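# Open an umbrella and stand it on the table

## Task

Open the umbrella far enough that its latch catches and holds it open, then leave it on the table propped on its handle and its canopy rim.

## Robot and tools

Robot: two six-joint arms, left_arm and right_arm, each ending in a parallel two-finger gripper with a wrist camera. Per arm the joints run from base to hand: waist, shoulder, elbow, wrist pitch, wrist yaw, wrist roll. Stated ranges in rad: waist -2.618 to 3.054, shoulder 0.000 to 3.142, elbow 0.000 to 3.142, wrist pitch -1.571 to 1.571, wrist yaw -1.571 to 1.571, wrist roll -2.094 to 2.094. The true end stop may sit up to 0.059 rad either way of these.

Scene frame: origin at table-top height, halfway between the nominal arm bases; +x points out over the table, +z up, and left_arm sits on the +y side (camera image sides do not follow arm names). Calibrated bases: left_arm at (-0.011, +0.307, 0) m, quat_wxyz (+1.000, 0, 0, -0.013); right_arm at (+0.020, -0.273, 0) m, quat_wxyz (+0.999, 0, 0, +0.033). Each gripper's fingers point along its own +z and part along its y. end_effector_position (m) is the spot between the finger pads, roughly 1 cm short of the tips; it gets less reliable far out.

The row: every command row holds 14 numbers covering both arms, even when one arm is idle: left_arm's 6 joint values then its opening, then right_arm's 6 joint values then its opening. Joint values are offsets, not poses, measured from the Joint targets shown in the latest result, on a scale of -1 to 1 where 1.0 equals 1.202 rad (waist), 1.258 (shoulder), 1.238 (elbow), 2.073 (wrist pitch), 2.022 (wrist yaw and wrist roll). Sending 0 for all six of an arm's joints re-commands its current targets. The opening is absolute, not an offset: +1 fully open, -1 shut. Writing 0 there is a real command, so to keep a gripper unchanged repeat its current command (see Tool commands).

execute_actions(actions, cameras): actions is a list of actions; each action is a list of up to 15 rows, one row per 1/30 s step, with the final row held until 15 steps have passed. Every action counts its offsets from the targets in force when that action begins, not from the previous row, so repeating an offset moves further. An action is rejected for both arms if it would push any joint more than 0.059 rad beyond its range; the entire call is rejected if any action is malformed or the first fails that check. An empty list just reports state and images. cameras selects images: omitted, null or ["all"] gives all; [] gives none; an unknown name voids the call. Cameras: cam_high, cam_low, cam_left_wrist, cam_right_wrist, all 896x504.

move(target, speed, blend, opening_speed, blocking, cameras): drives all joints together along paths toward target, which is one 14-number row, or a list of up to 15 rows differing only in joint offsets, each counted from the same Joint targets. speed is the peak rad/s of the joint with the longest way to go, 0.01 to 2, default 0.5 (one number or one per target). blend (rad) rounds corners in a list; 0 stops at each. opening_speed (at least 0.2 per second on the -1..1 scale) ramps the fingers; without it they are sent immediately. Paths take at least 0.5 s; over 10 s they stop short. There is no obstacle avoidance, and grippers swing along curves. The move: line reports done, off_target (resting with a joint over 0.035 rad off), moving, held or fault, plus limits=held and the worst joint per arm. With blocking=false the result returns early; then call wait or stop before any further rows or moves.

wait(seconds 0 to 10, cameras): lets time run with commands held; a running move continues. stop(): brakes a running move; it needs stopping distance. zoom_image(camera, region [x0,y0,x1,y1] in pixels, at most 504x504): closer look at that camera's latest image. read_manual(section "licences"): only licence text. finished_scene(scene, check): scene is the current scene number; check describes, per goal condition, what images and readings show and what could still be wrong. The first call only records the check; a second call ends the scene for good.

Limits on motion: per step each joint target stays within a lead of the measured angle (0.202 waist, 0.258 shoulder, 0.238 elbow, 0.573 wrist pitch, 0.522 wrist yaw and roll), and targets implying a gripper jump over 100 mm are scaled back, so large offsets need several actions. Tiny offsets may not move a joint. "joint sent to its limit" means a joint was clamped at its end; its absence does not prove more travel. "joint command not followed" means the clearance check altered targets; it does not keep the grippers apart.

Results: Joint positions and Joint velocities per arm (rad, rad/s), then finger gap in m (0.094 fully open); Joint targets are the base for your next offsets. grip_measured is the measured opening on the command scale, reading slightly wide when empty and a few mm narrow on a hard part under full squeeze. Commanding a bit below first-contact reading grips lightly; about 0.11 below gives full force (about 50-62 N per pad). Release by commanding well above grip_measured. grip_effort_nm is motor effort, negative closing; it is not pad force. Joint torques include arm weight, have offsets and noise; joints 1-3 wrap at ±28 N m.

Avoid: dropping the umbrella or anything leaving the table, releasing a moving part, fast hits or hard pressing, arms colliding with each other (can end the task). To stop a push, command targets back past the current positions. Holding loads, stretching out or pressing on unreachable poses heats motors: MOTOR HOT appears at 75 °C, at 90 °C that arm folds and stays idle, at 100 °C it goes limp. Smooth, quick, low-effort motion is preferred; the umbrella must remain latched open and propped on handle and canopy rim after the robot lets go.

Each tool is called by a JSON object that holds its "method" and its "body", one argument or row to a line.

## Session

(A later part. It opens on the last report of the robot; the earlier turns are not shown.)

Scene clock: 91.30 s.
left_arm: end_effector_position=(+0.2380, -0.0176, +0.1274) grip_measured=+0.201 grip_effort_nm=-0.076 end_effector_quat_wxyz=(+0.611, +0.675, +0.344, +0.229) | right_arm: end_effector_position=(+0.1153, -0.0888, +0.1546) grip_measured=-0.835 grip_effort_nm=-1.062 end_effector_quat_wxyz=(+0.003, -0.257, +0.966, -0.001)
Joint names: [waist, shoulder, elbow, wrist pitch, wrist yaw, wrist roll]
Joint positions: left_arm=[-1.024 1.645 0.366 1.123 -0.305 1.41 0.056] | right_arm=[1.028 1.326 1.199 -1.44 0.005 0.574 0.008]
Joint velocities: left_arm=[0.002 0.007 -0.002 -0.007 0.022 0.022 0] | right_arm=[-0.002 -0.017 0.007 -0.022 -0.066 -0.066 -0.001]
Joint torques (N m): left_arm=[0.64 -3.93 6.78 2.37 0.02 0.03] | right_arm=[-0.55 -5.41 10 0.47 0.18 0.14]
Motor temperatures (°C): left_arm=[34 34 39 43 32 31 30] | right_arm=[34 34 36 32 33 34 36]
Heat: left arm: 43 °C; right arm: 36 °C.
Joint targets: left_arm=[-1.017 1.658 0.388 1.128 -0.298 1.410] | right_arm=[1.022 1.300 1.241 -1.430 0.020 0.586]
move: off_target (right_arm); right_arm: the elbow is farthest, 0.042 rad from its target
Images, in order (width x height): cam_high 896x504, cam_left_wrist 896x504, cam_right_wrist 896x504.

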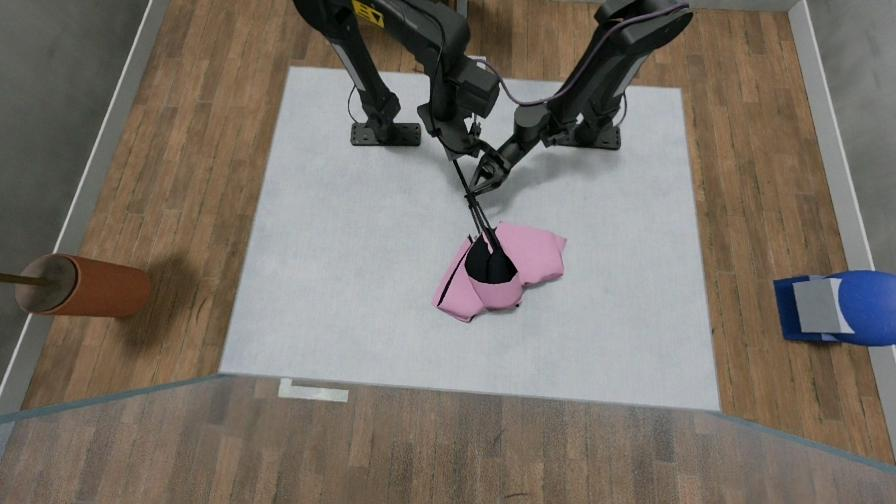

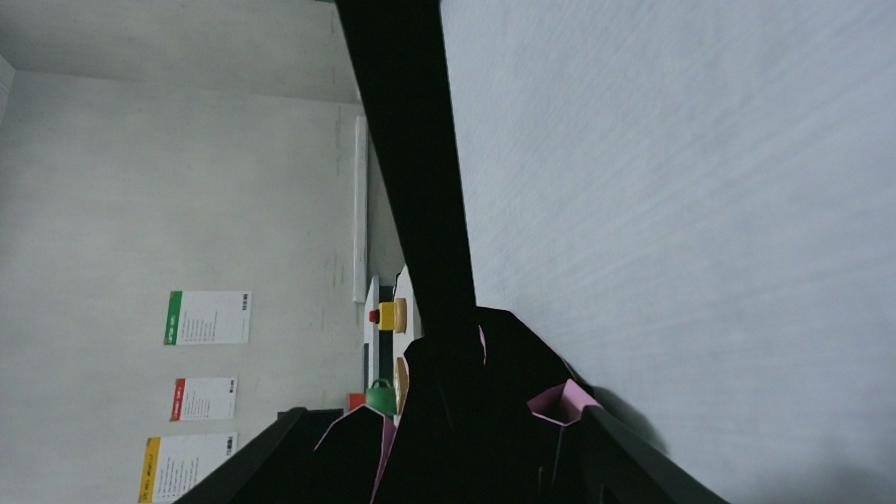

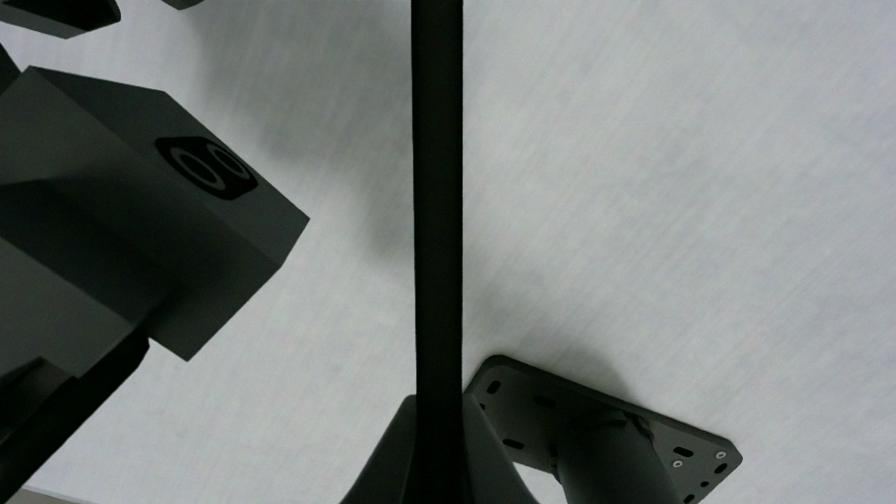

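{"method": "execute_actions", "body": {
  "actions": []
}}

Scene clock: 102.13 s.
left_arm: end_effector_position=(+0.2379, -0.0177, +0.1277) grip_measured=+0.201 grip_effort_nm=-0.081 end_effector_quat_wxyz=(+0.612, +0.675, +0.344, +0.229) | right_arm: end_effector_position=(+0.1153, -0.0888, +0.1546) grip_measured=-0.835 grip_effort_nm=-1.067 end_effector_quat_wxyz=(+0.003, -0.257, +0.966, -0.001)
Joint names: [waist, shoulder, elbow, wrist pitch, wrist yaw, wrist roll]
Joint positions: left_arm=[-1.024 1.645 0.366 1.124 -0.304 1.411 0.056] | right_arm=[1.028 1.326 1.199 -1.44 0.005 0.574 0.008]
Joint velocities: left_arm=[0.007 -0.002 -0.017 0.037 0.037 0.022 0] | right_arm=[0.012 0.002 0.002 -0.066 0.066 0.022 0.001]
Joint torques (N m): left_arm=[0.64 -3.92 6.78 2.38 0.02 0.03] | right_arm=[-0.57 -5.41 10 0.46 0.17 0.13]
Motor temperatures (°C): left_arm=[34 34 40 44 32 31 30] | right_arm=[34 34 36 32 33 34 36]
Heat: left arm: 44 °C; right arm: 36 °C.
Joint targets: left_arm=[-1.017 1.658 0.388 1.128 -0.298 1.410] | right_arm=[1.022 1.300 1.241 -1.430 0.020 0.586]
Tool commands: left_gripper/opening=+0.2 right_gripper/opening=-1.0

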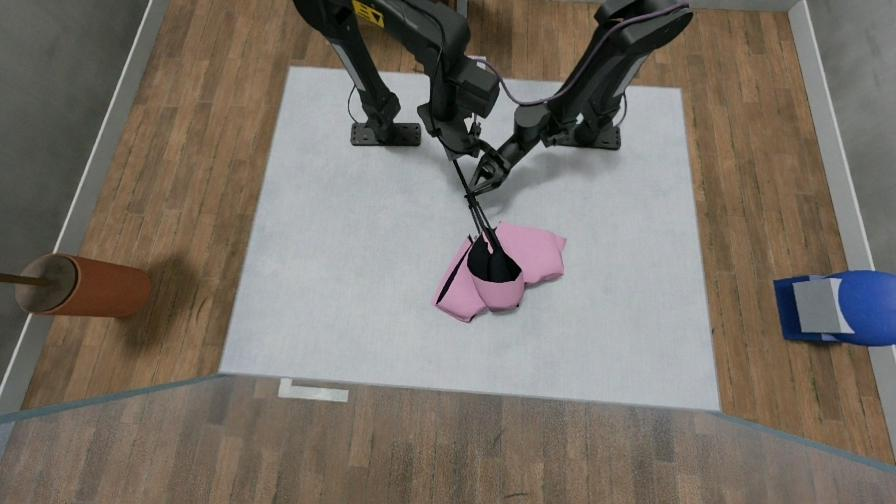

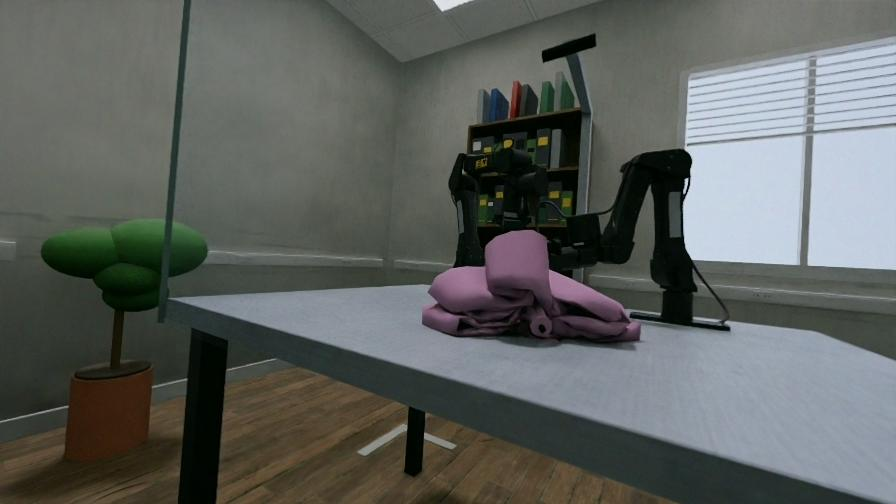

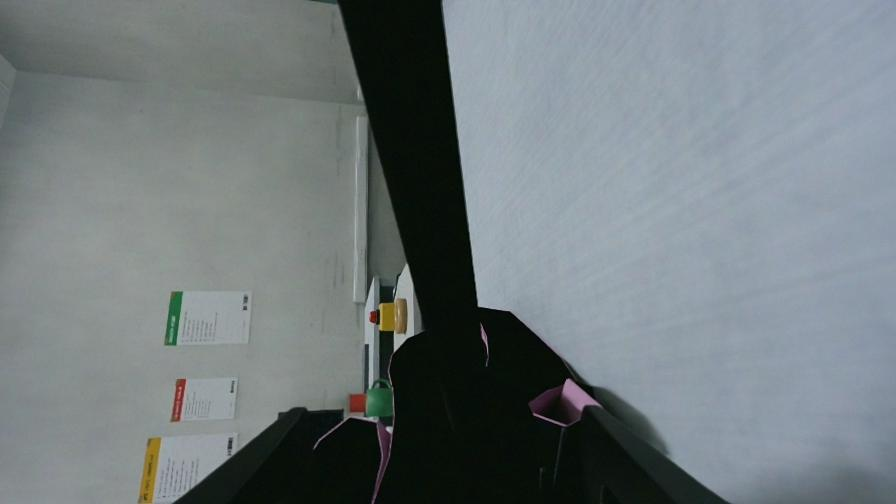

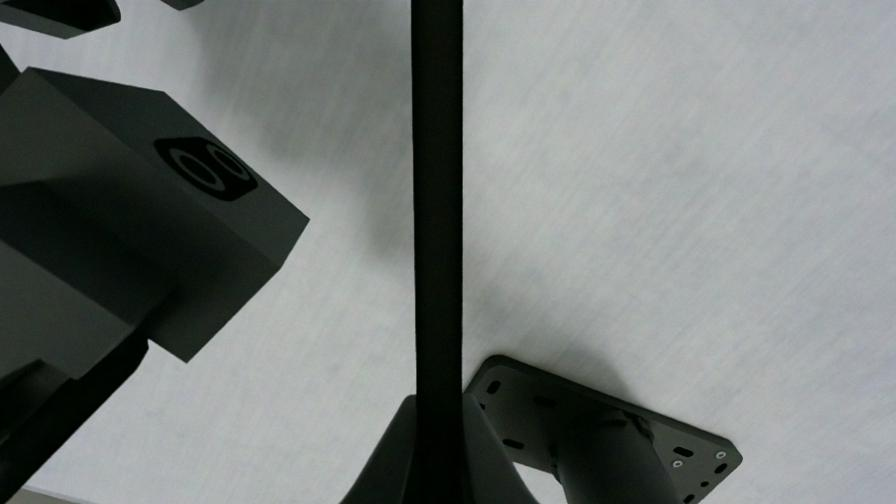

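{"method": "zoom_image", "body": {
  "camera": "cam_left_wrist",
  "region": [260, 240, 740, 504]
}}

Scaled by 1.050 from the camera's 896x504 image, which has a finer 1280x720 frame.

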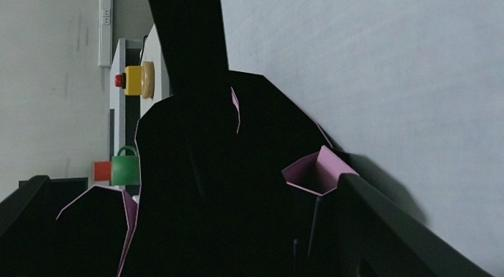

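{"method": "move", "body": {
  "target": [0,0,0,0,0,0,-0.62,0,0,0,0,0,0,-1.0],
  "opening_speed": 0.8,
  "cameras": ["cam_left_wrist"]
}}

Scene clock: 107.13 s.
left_arm: end_effector_position=(+0.2375, -0.0177, +0.1239) grip_measured=-0.519 grip_effort_nm=-1.009 end_effector_quat_wxyz=(+0.607, +0.680, +0.343, +0.229) | right_arm: end_effector_position=(+0.1152, -0.0890, +0.1546) grip_measured=-0.835 grip_effort_nm=-1.062 end_effector_quat_wxyz=(+0.003, -0.256, +0.967, -0.001)
Joint names: [waist, shoulder, elbow, wrist pitch, wrist yaw, wrist roll]
Joint positions: left_arm=[-1.024 1.648 0.366 1.114 -0.302 1.413 0.023] | right_arm=[1.028 1.326 1.199 -1.441 0.005 0.576 0.008]
Joint velocities: left_arm=[0.002 -0.012 0.007 -0.007 -0.051 -0.066 -0.002] | right_arm=[0.012 -0.002 -0.007 -0.022 -0.066 -0.081 0]
Joint torques (N m): left_arm=[0.65 -4.18 6.75 2.48 -0.01 0.01] | right_arm=[-0.54 -5.39 10 0.46 0.18 0.11]
Motor temperatures (°C): left_arm=[34 34 40 44 32 31 30] | right_arm=[34 34 36 32 33 34 36]
Heat: left arm: 44 °C; right arm: 36 °C.
Joint targets: left_arm=[-1.017 1.658 0.388 1.128 -0.297 1.410] | right_arm=[1.022 1.300 1.241 -1.430 0.020 0.586]
move: off_target (right_arm); right_arm: the elbow is farthest, 0.042 rad from its target
Images, in order (width x height): cam_left_wrist 896x504.

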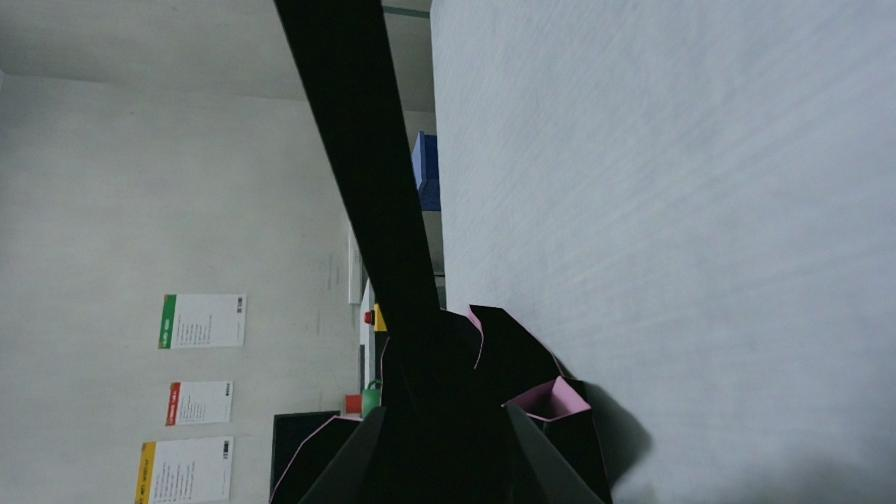

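{"method": "move", "body": {
  "target": [
    [0.0092,-0.2297,0.0872,-0.1790,0.0069,0.0806,-0.65,0.0391,-0.0374,0.0679,-0.0338,0.0208,0.0158,-1.0],
    [-0.0125,-0.3569,0.2157,-0.3015,-0.0069,0.2216,-0.65,0.1581,-0.1335,0.0921,-0.0289,0.1024,0.0742,-1.0]
  ],
  "speed": 0.3,
  "blend": 0.05
}}

Scene clock: 125.50 s.
left_arm: end_effector_position=(+0.2368, -0.0182, +0.2405) grip_measured=-0.648 grip_effort_nm=-0.095 end_effector_quat_wxyz=(+0.552, +0.730, +0.185, +0.359) | right_arm: end_effector_position=(+0.1129, -0.0945, +0.2223) grip_measured=-0.835 grip_effort_nm=-1.067 end_effector_quat_wxyz=(+0.147, -0.248, +0.957, +0.041)
Joint names: [waist, shoulder, elbow, wrist pitch, wrist yaw, wrist roll]
Joint positions: left_arm=[-1.026 1.232 0.614 0.477 -0.302 1.857 0.017] | right_arm=[1.203 1.147 1.321 -1.515 0.206 0.739 0.008]
Joint velocities: left_arm=[0.002 0.007 0.002 -0.022 0.022 -0.066 -0.001] | right_arm=[0.012 0.007 0.002 -0.051 0.037 -0.007 0]
Joint torques (N m): left_arm=[-0.42 -5.39 10.97 2.62 -0.14 0.07] | right_arm=[0.94 -3.03 9.18 0.99 0.37 -0.01]
Motor temperatures (°C): left_arm=[34 35 41 47 32 31 31] | right_arm=[34 34 36 32 33 34 36]
Heat: left arm: 47 °C; right arm: 36 °C.
Joint targets: left_arm=[-1.032 1.209 0.655 0.503 -0.312 1.858] | right_arm=[1.212 1.132 1.355 -1.490 0.227 0.736]
move: off_target (left_arm); left_arm: the elbow is farthest, 0.041 rad from its target

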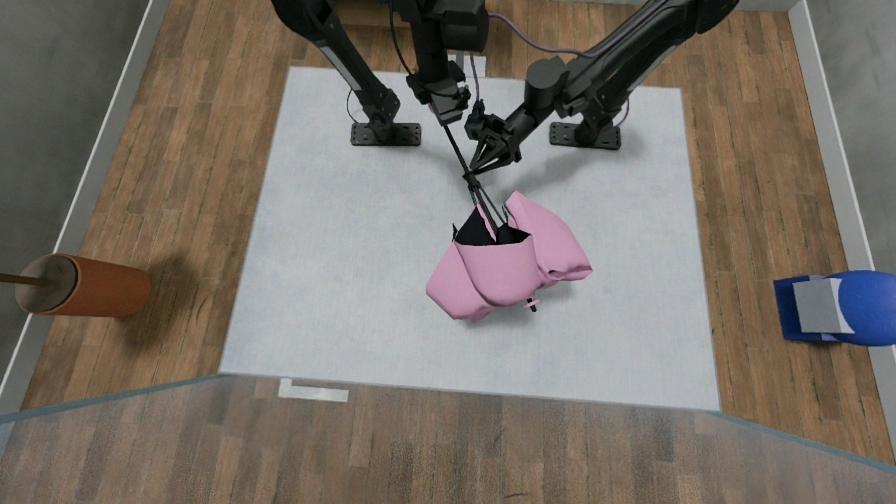

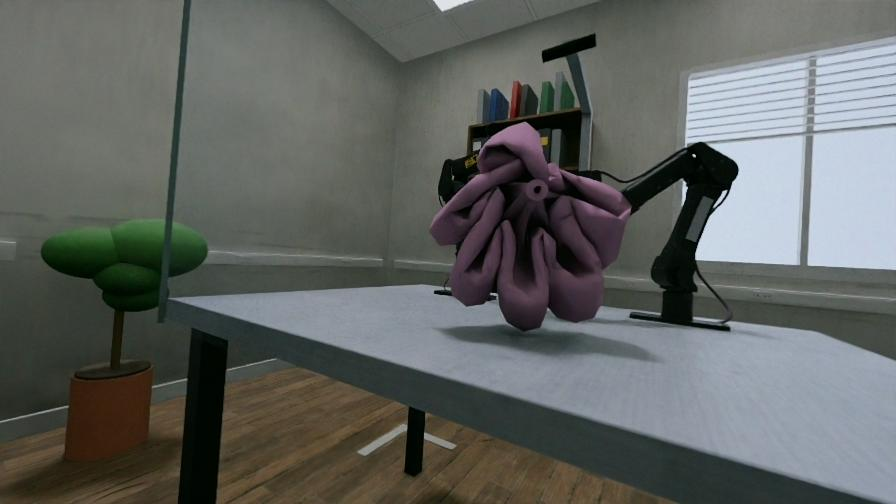

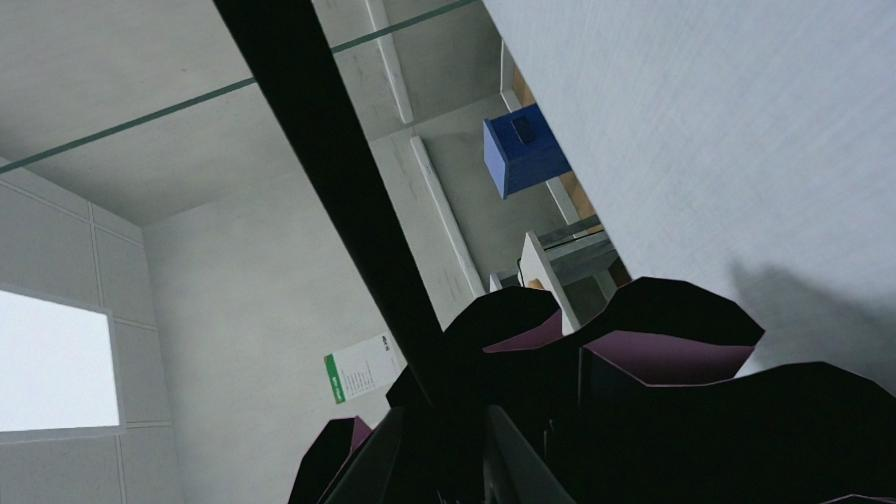

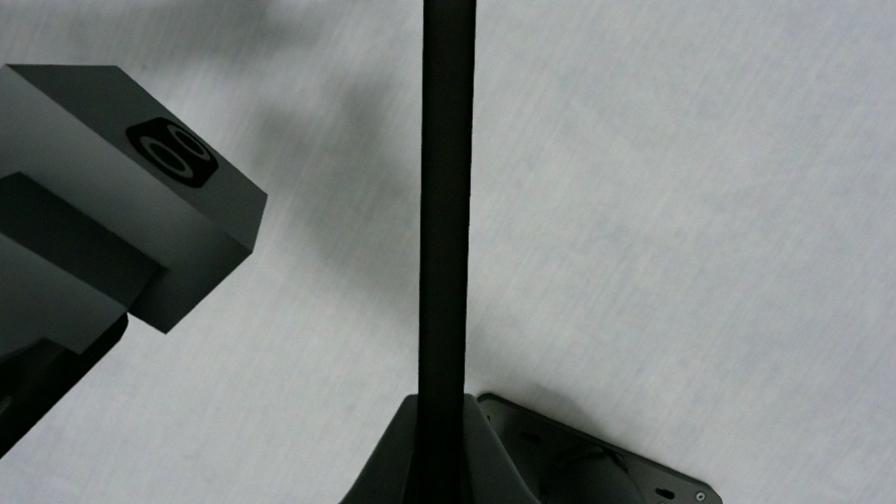

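{"method": "zoom_image", "body": {
  "camera": "cam_left_wrist",
  "region": [330, 330, 630, 504]
}}

{"method": "zoom_image", "body": {
  "camera": "cam_high",
  "region": [400, 80, 620, 340]
}}

{"method": "zoom_image", "body": {
  "camera": "cam_right_wrist",
  "region": [300, 0, 600, 200]
}}

Scaled by 1.680 from the camera's 896x504 image, which has a finer 1280x720 frame.

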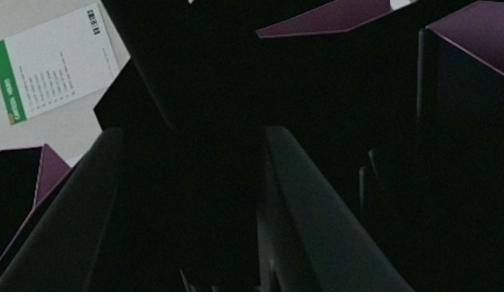

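Scaled by 1.938 from the camera's 896x504 image, which has a finer 1280x720 frame.

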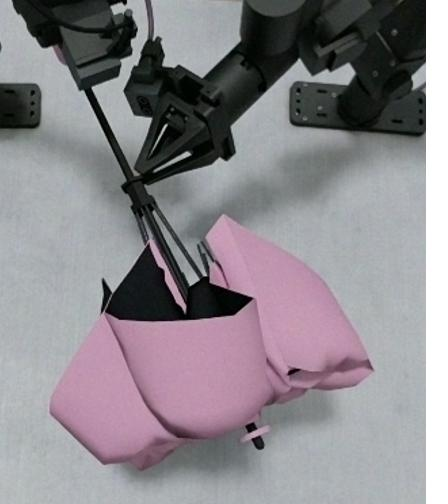

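Scaled by 1.680 from the camera's 896x504 image, which has a finer 1280x720 frame.

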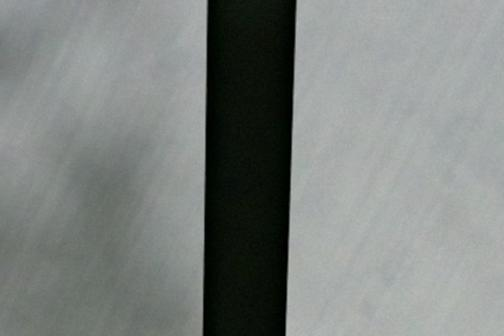

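{"method": "move", "body": {
  "target": [-0.0624,-0.0548,0.1963,-0.1085,-0.0401,0.1123,-0.70,0.1789,-0.0747,0.0,0.0159,0.1271,0.0717,-1.0],
  "speed": 0.16
}}

Scene clock: 146.60 s.
left_arm: end_effector_position=(+0.2297, -0.0214, +0.3187) grip_measured=-0.698 grip_effort_nm=-0.110 end_effector_quat_wxyz=(+0.512, +0.728, +0.117, +0.441) | right_arm: end_effector_position=(+0.1142, -0.0964, +0.2550) grip_measured=-0.835 grip_effort_nm=-1.062 end_effector_quat_wxyz=(+0.271, -0.242, +0.929, +0.071)
Joint names: [waist, shoulder, elbow, wrist pitch, wrist yaw, wrist roll]
Joint positions: left_arm=[-1.092 1.168 0.846 0.226 -0.415 2.083 0.014] | right_arm=[1.418 1.044 1.321 -1.503 0.461 0.893 0.008]
Joint velocities: left_arm=[0.007 -0.007 0.012 -0.066 0.081 -0.051 0] | right_arm=[-0.017 0.007 -0.007 -0.037 0.007 -0.051 0]
Joint torques (N m): left_arm=[-1.22 -5.5 12.16 2.86 0.17 0.06] | right_arm=[0.95 -1.5 9.03 1.36 0.52 -0.09]
Motor temperatures (°C): left_arm=[34 35 43 47 32 31 31] | right_arm=[34 33 37 33 33 34 36]
Heat: left arm: 47 °C; right arm: 37 °C.
Joint targets: left_arm=[-1.107 1.140 0.898 0.278 -0.393 2.085] | right_arm=[1.427 1.038 1.355 -1.457 0.484 0.882]
move: off_target (left_arm, right_arm); left_arm: the elbow is farthest, 0.052 rad from its target; right_arm: the wrist pitch is farthest, 0.046 rad from its target

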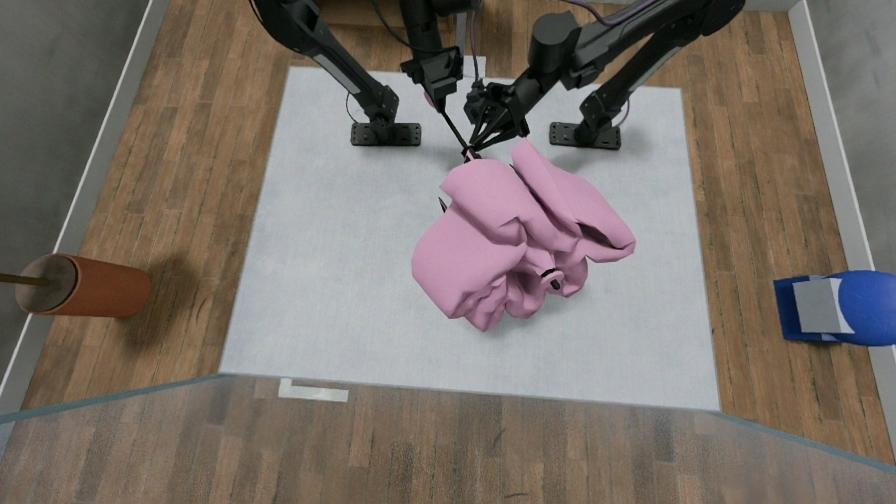

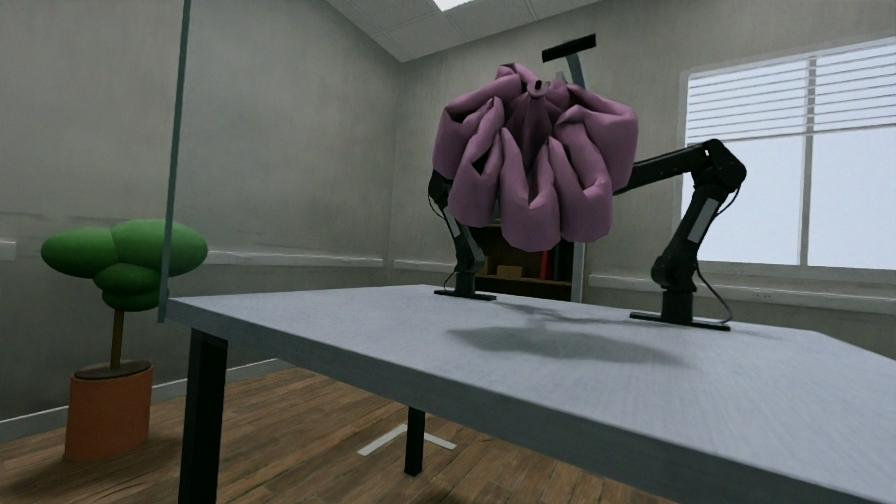

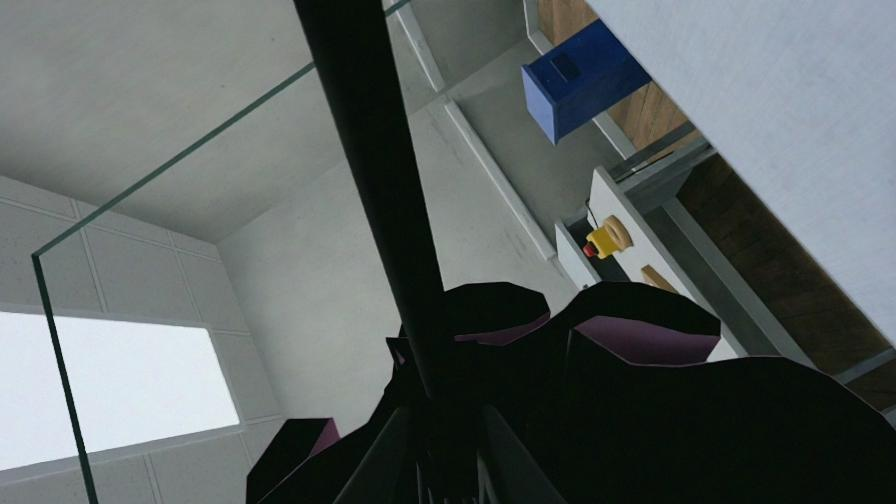

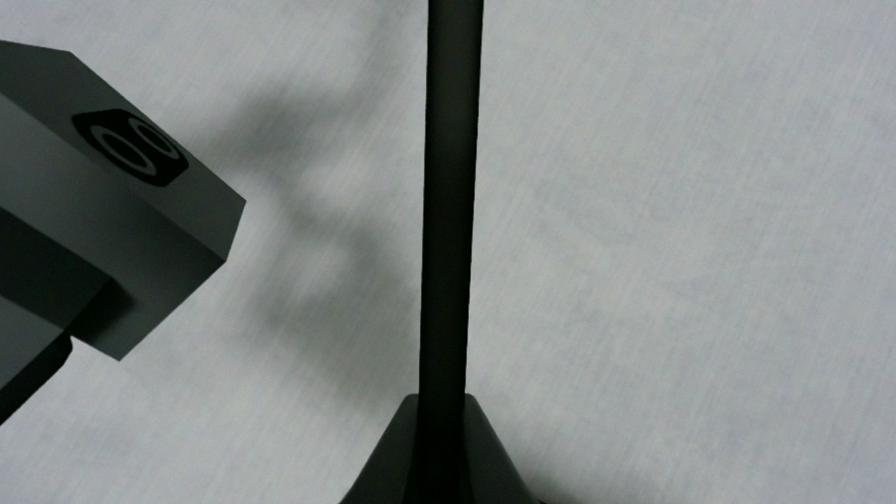

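{"method": "move", "body": {
  "target": [0.1822,0.0151,0.0662,-0.0106,0.1019,0.0,-0.70,0.0291,-0.0151,-0.0363,0.0121,0.0223,0.0218,-1.0],
  "speed": 0.1
}}

Scene clock: 173.63 s.
left_arm: end_effector_position=(+0.2678, -0.0012, +0.3547) grip_measured=-0.698 grip_effort_nm=-0.095 end_effector_quat_wxyz=(+0.540, +0.708, +0.117, +0.440) | right_arm: end_effector_position=(+0.1174, -0.0887, +0.2652) grip_measured=-0.835 grip_effort_nm=-1.062 end_effector_quat_wxyz=(+0.300, -0.219, +0.923, +0.097)
Joint names: [waist, shoulder, elbow, wrist pitch, wrist yaw, wrist roll]
Joint positions: left_arm=[-0.895 1.168 0.929 0.208 -0.196 2.085 0.014] | right_arm=[1.45 1.03 1.321 -1.461 0.516 0.943 0.008]
Joint velocities: left_arm=[-0.007 -0.007 0.027 -0.051 -0.081 -0.022 0] | right_arm=[0.012 -0.002 0.002 -0.007 -0.066 0.007 0.001]
Joint torques (N m): left_arm=[0.65 -4.07 12.11 2.85 0.07 0.05] | right_arm=[1.25 -1.74 5.11 1.28 0.44 -0.15]
Motor temperatures (°C): left_arm=[34 35 43 50 32 31 31] | right_arm=[34 33 37 35 33 34 37]
Heat: left arm: 50 °C; right arm: 37 °C.
Joint targets: left_arm=[-0.888 1.159 0.980 0.256 -0.186 2.085] | right_arm=[1.462 1.019 1.310 -1.432 0.529 0.925]
move: off_target (left_arm); left_arm: the elbow is farthest, 0.051 rad from its target

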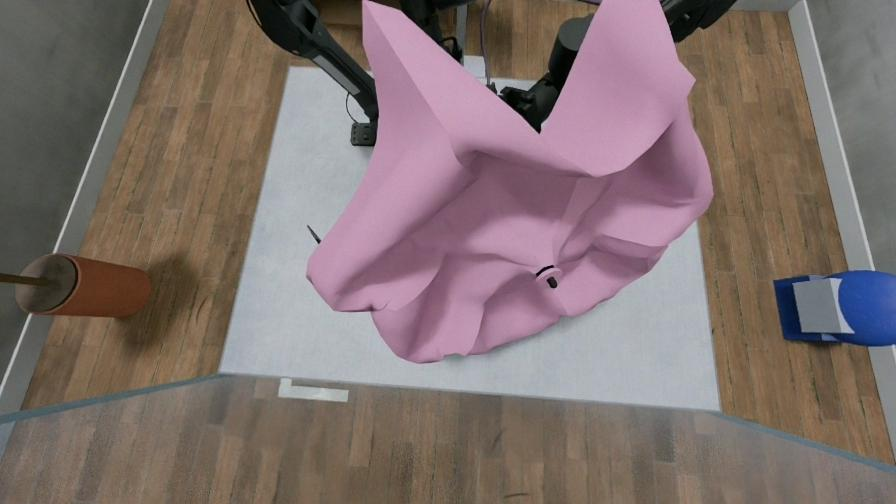

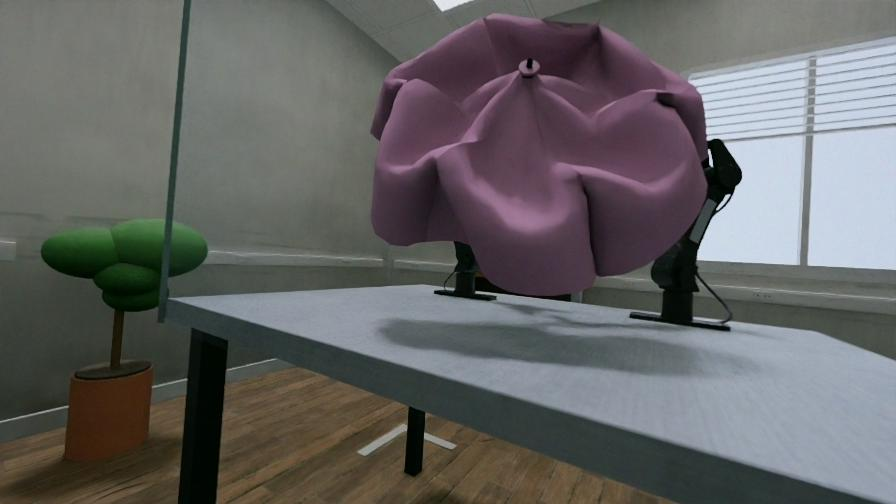

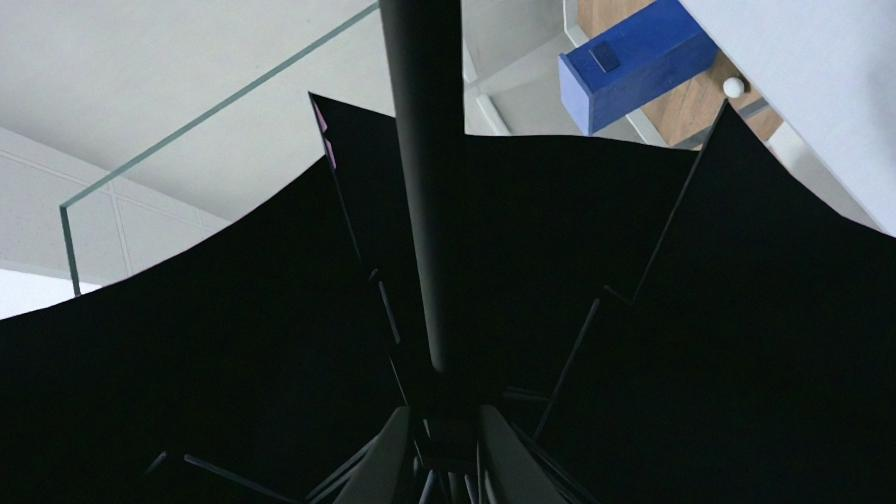

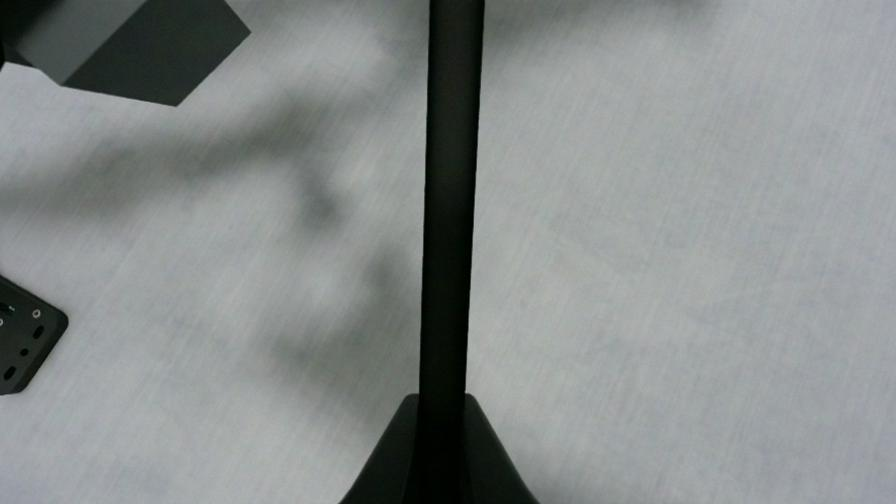

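{"method": "zoom_image", "body": {
  "camera": "cam_left_wrist",
  "region": [330, 330, 570, 504]
}}

Scaled by 2.100 from the camera's 896x504 image, which has a finer 1280x720 frame.

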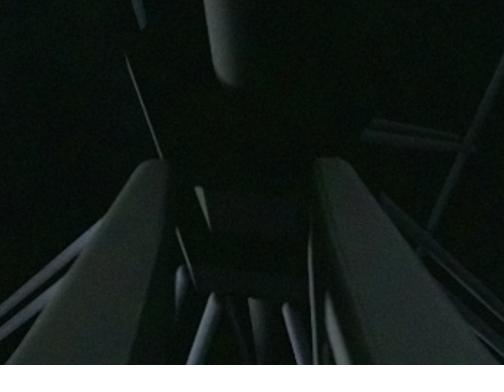

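{"method": "move", "body": {
  "target": [0.0083,0.0461,0.0258,0.0106,0.0049,0.0,-0.70,0,0,0,0,0,0,-1.0],
  "speed": 0.1,
  "cameras": ["cam_left_wrist", "cam_right_wrist"]
}}

Scene clock: 201.77 s.
left_arm: end_effector_position=(+0.2769, -0.0073, +0.3560) grip_measured=-0.698 grip_effort_nm=-0.100 end_effector_quat_wxyz=(+0.539, +0.708, +0.118, +0.441) | right_arm: end_effector_position=(+0.1189, -0.0891, +0.2660) grip_measured=-0.835 grip_effort_nm=-1.057 end_effector_quat_wxyz=(+0.303, -0.208, +0.925, +0.099)
Joint names: [waist, shoulder, elbow, wrist pitch, wrist yaw, wrist roll]
Joint positions: left_arm=[-0.884 1.211 0.962 0.218 -0.191 2.085 0.014] | right_arm=[1.45 1.03 1.321 -1.461 0.526 0.965 0.008]
Joint velocities: left_arm=[-0.002 0.002 0.012 -0.007 -0.051 -0.007 -0.001] | right_arm=[-0.007 -0.012 0.002 -0.022 0.051 0.022 -0.001]
Joint torques (N m): left_arm=[0.61 -3.33 12.04 2.99 0.12 0.05] | right_arm=[1.2 -1.78 5.16 1.28 0.33 -0.38]
Motor temperatures (°C): left_arm=[34 35 45 51 32 31 31] | right_arm=[34 33 36 36 33 34 37]
Heat: left arm: 51 °C; right arm: 37 °C.
Joint targets: left_arm=[-0.878 1.217 1.012 0.278 -0.177 2.085] | right_arm=[1.462 1.019 1.310 -1.432 0.529 0.925]
move: off_target (left_arm, right_arm); left_arm: the wrist pitch is farthest, 0.060 rad from its target; right_arm: the wrist roll is farthest, 0.040 rad from its target
Images, in order (width x height): cam_left_wrist 896x504, cam_right_wrist 896x504.

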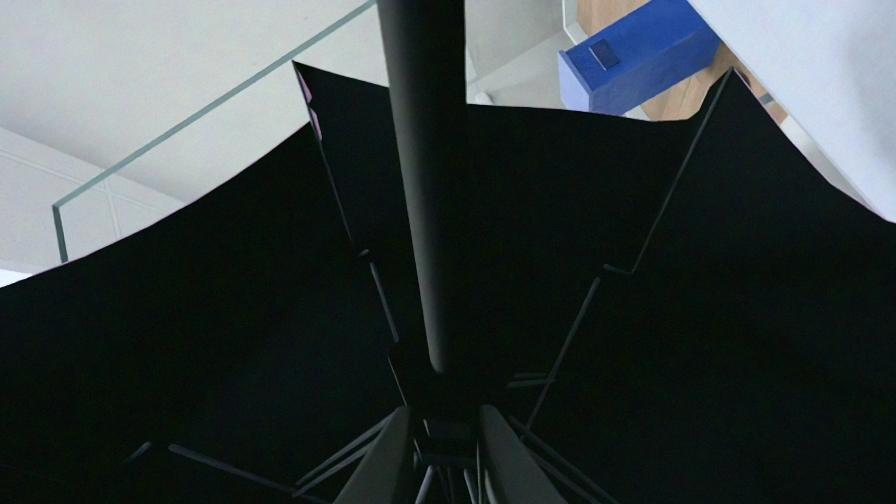

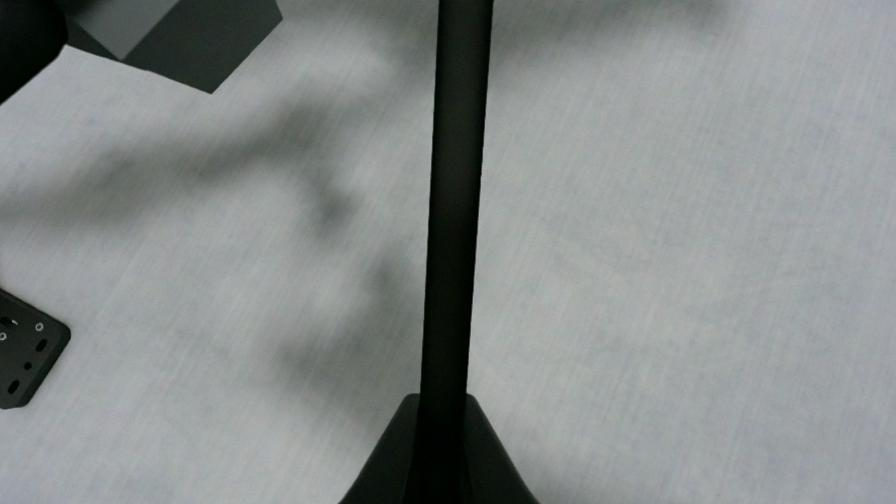

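{"method": "zoom_image", "body": {
  "camera": "cam_left_wrist",
  "region": [380, 350, 520, 504]
}}

Scaled by 3.273 from the camera's 896x504 image, which has a finer 1280x720 frame.

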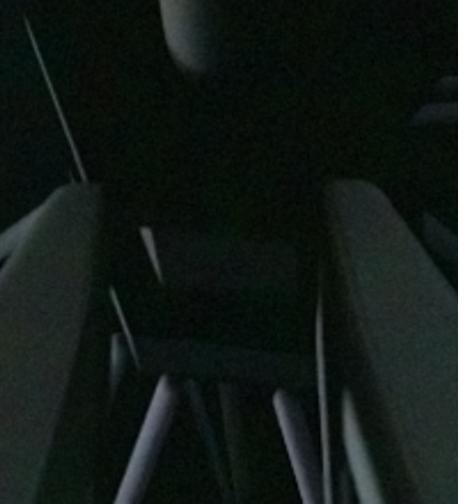

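{"method": "zoom_image", "body": {
  "camera": "cam_left_wrist",
  "region": [360, 0, 500, 190]
}}

{"method": "zoom_image", "body": {
  "camera": "cam_left_wrist",
  "region": [360, 190, 500, 400]
}}

Scaled by 2.653 from the camera's 896x504 image, which has a finer 1280x720 frame.

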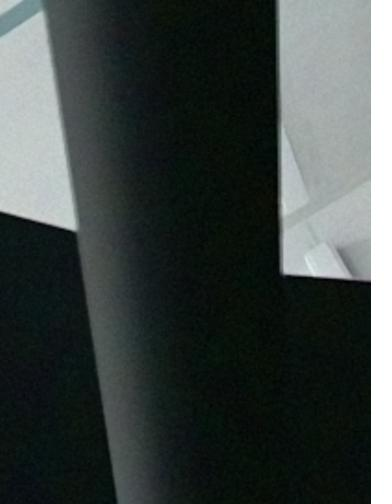

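Scaled by 2.400 from the camera's 896x504 image, which has a finer 1280x720 frame.

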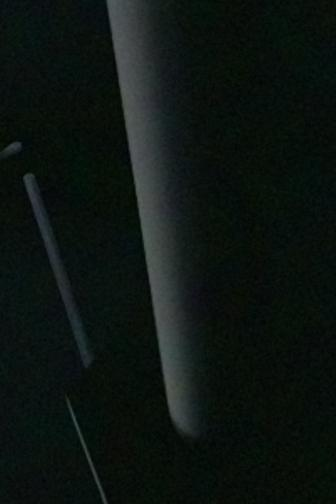

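{"method": "zoom_image", "body": {
  "camera": "cam_right_wrist",
  "region": [400, 0, 520, 200]
}}

{"method": "zoom_image", "body": {
  "camera": "cam_right_wrist",
  "region": [400, 200, 520, 400]
}}

Scaled by 2.520 from the camera's 896x504 image, which has a finer 1280x720 frame.

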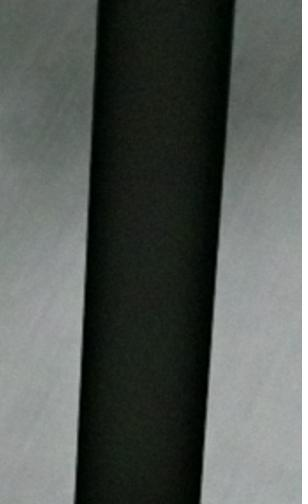

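Scaled by 2.520 from the camera's 896x504 image, which has a finer 1280x720 frame.

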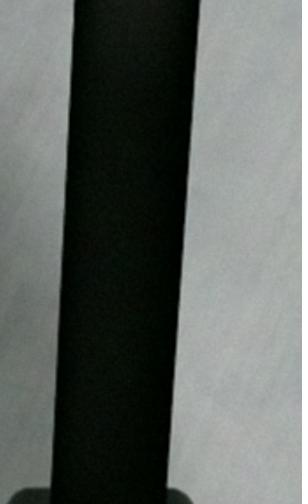

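{"method": "move", "body": {
  "target": [-0.0641,-0.0246,-0.0485,0.0101,-0.0381,0.0,-0.70,0,0,0,0,0,0,-1.0],
  "speed": 0.1
}}

Scene clock: 243.30 s.
left_arm: end_effector_position=(+0.2715, -0.0093, +0.3623) grip_measured=-0.698 grip_effort_nm=-0.095 end_effector_quat_wxyz=(+0.537, +0.696, +0.133, +0.457) | right_arm: end_effector_position=(+0.1189, -0.0892, +0.2660) grip_measured=-0.835 grip_effort_nm=-1.057 end_effector_quat_wxyz=(+0.303, -0.208, +0.925, +0.099)
Joint names: [waist, shoulder, elbow, wrist pitch, wrist yaw, wrist roll]
Joint positions: left_arm=[-0.936 1.211 0.962 0.243 -0.285 2.086 0.014] | right_arm=[1.45 1.03 1.321 -1.461 0.526 0.965 0.008]
Joint velocities: left_arm=[0.007 0.017 0.002 0.007 -0.066 0.007 0] | right_arm=[0.022 0.002 -0.017 0.066 0.007 -0.051 0]
Joint torques (N m): left_arm=[-1.59 -5.64 7.09 2.92 0.29 0.03] | right_arm=[1.2 -1.8 5.07 1.28 0.34 -0.37]
Motor temperatures (°C): left_arm=[34 35 47 60 32 31 31] | right_arm=[34 33 35 36 33 34 37]
Heat: left arm: 60 °C; right arm: 37 °C.
Joint targets: left_arm=[-0.955 1.186 0.952 0.299 -0.254 2.085] | right_arm=[1.462 1.019 1.310 -1.432 0.529 0.925]
move: off_target (left_arm, right_arm); left_arm: the wrist pitch is farthest, 0.056 rad from its target; right_arm: the wrist roll is farthest, 0.040 rad from its target

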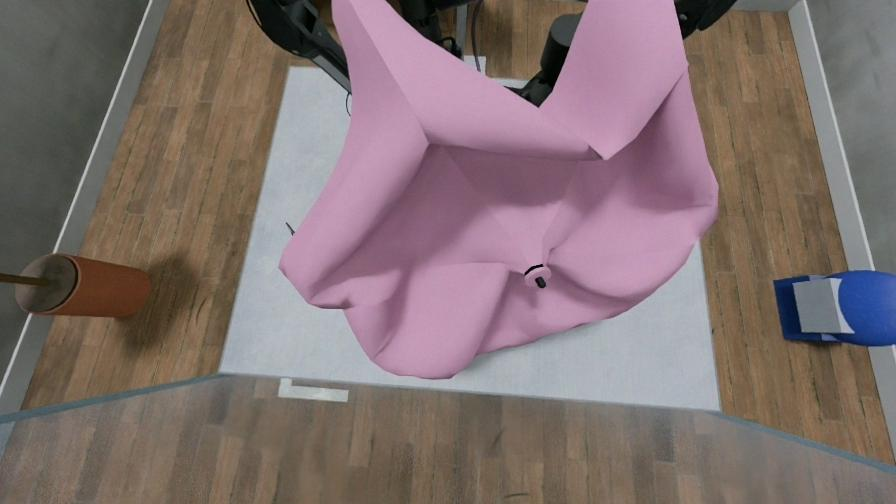

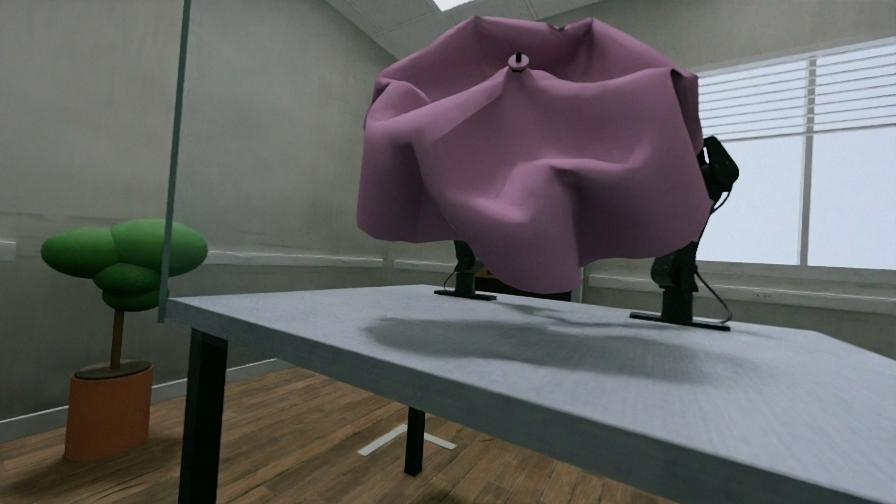

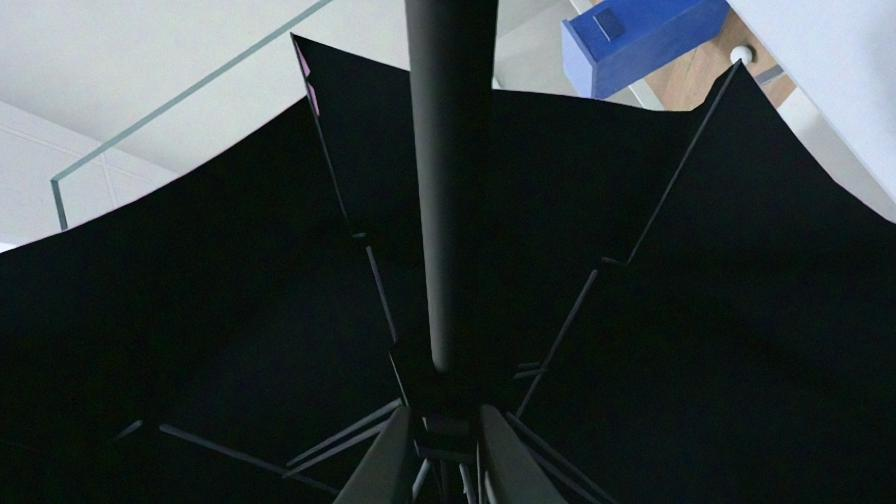

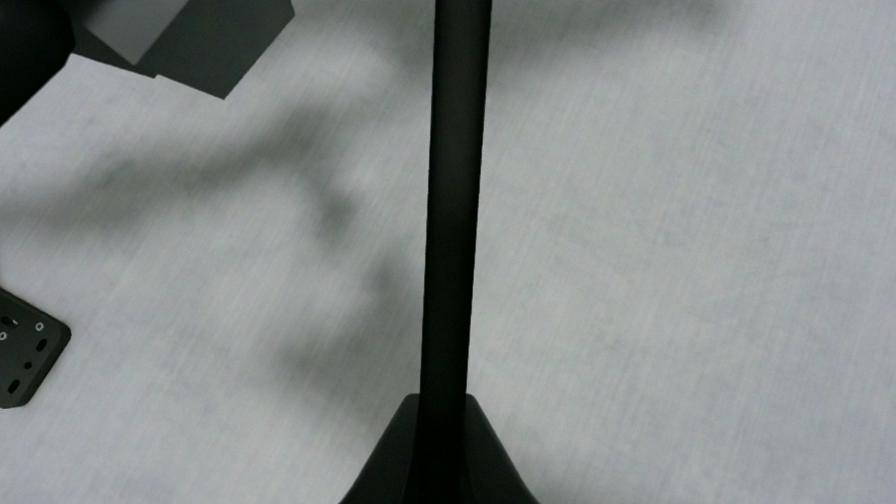

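{"method": "zoom_image", "body": {
  "camera": "cam_left_wrist",
  "region": [370, 330, 530, 504]
}}

Scaled by 2.897 from the camera's 896x504 image, which has a finer 1280x720 frame.

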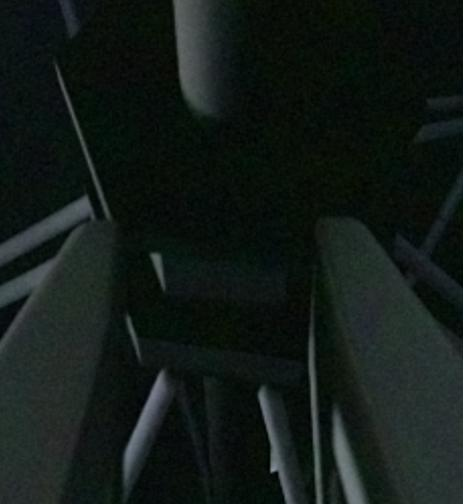

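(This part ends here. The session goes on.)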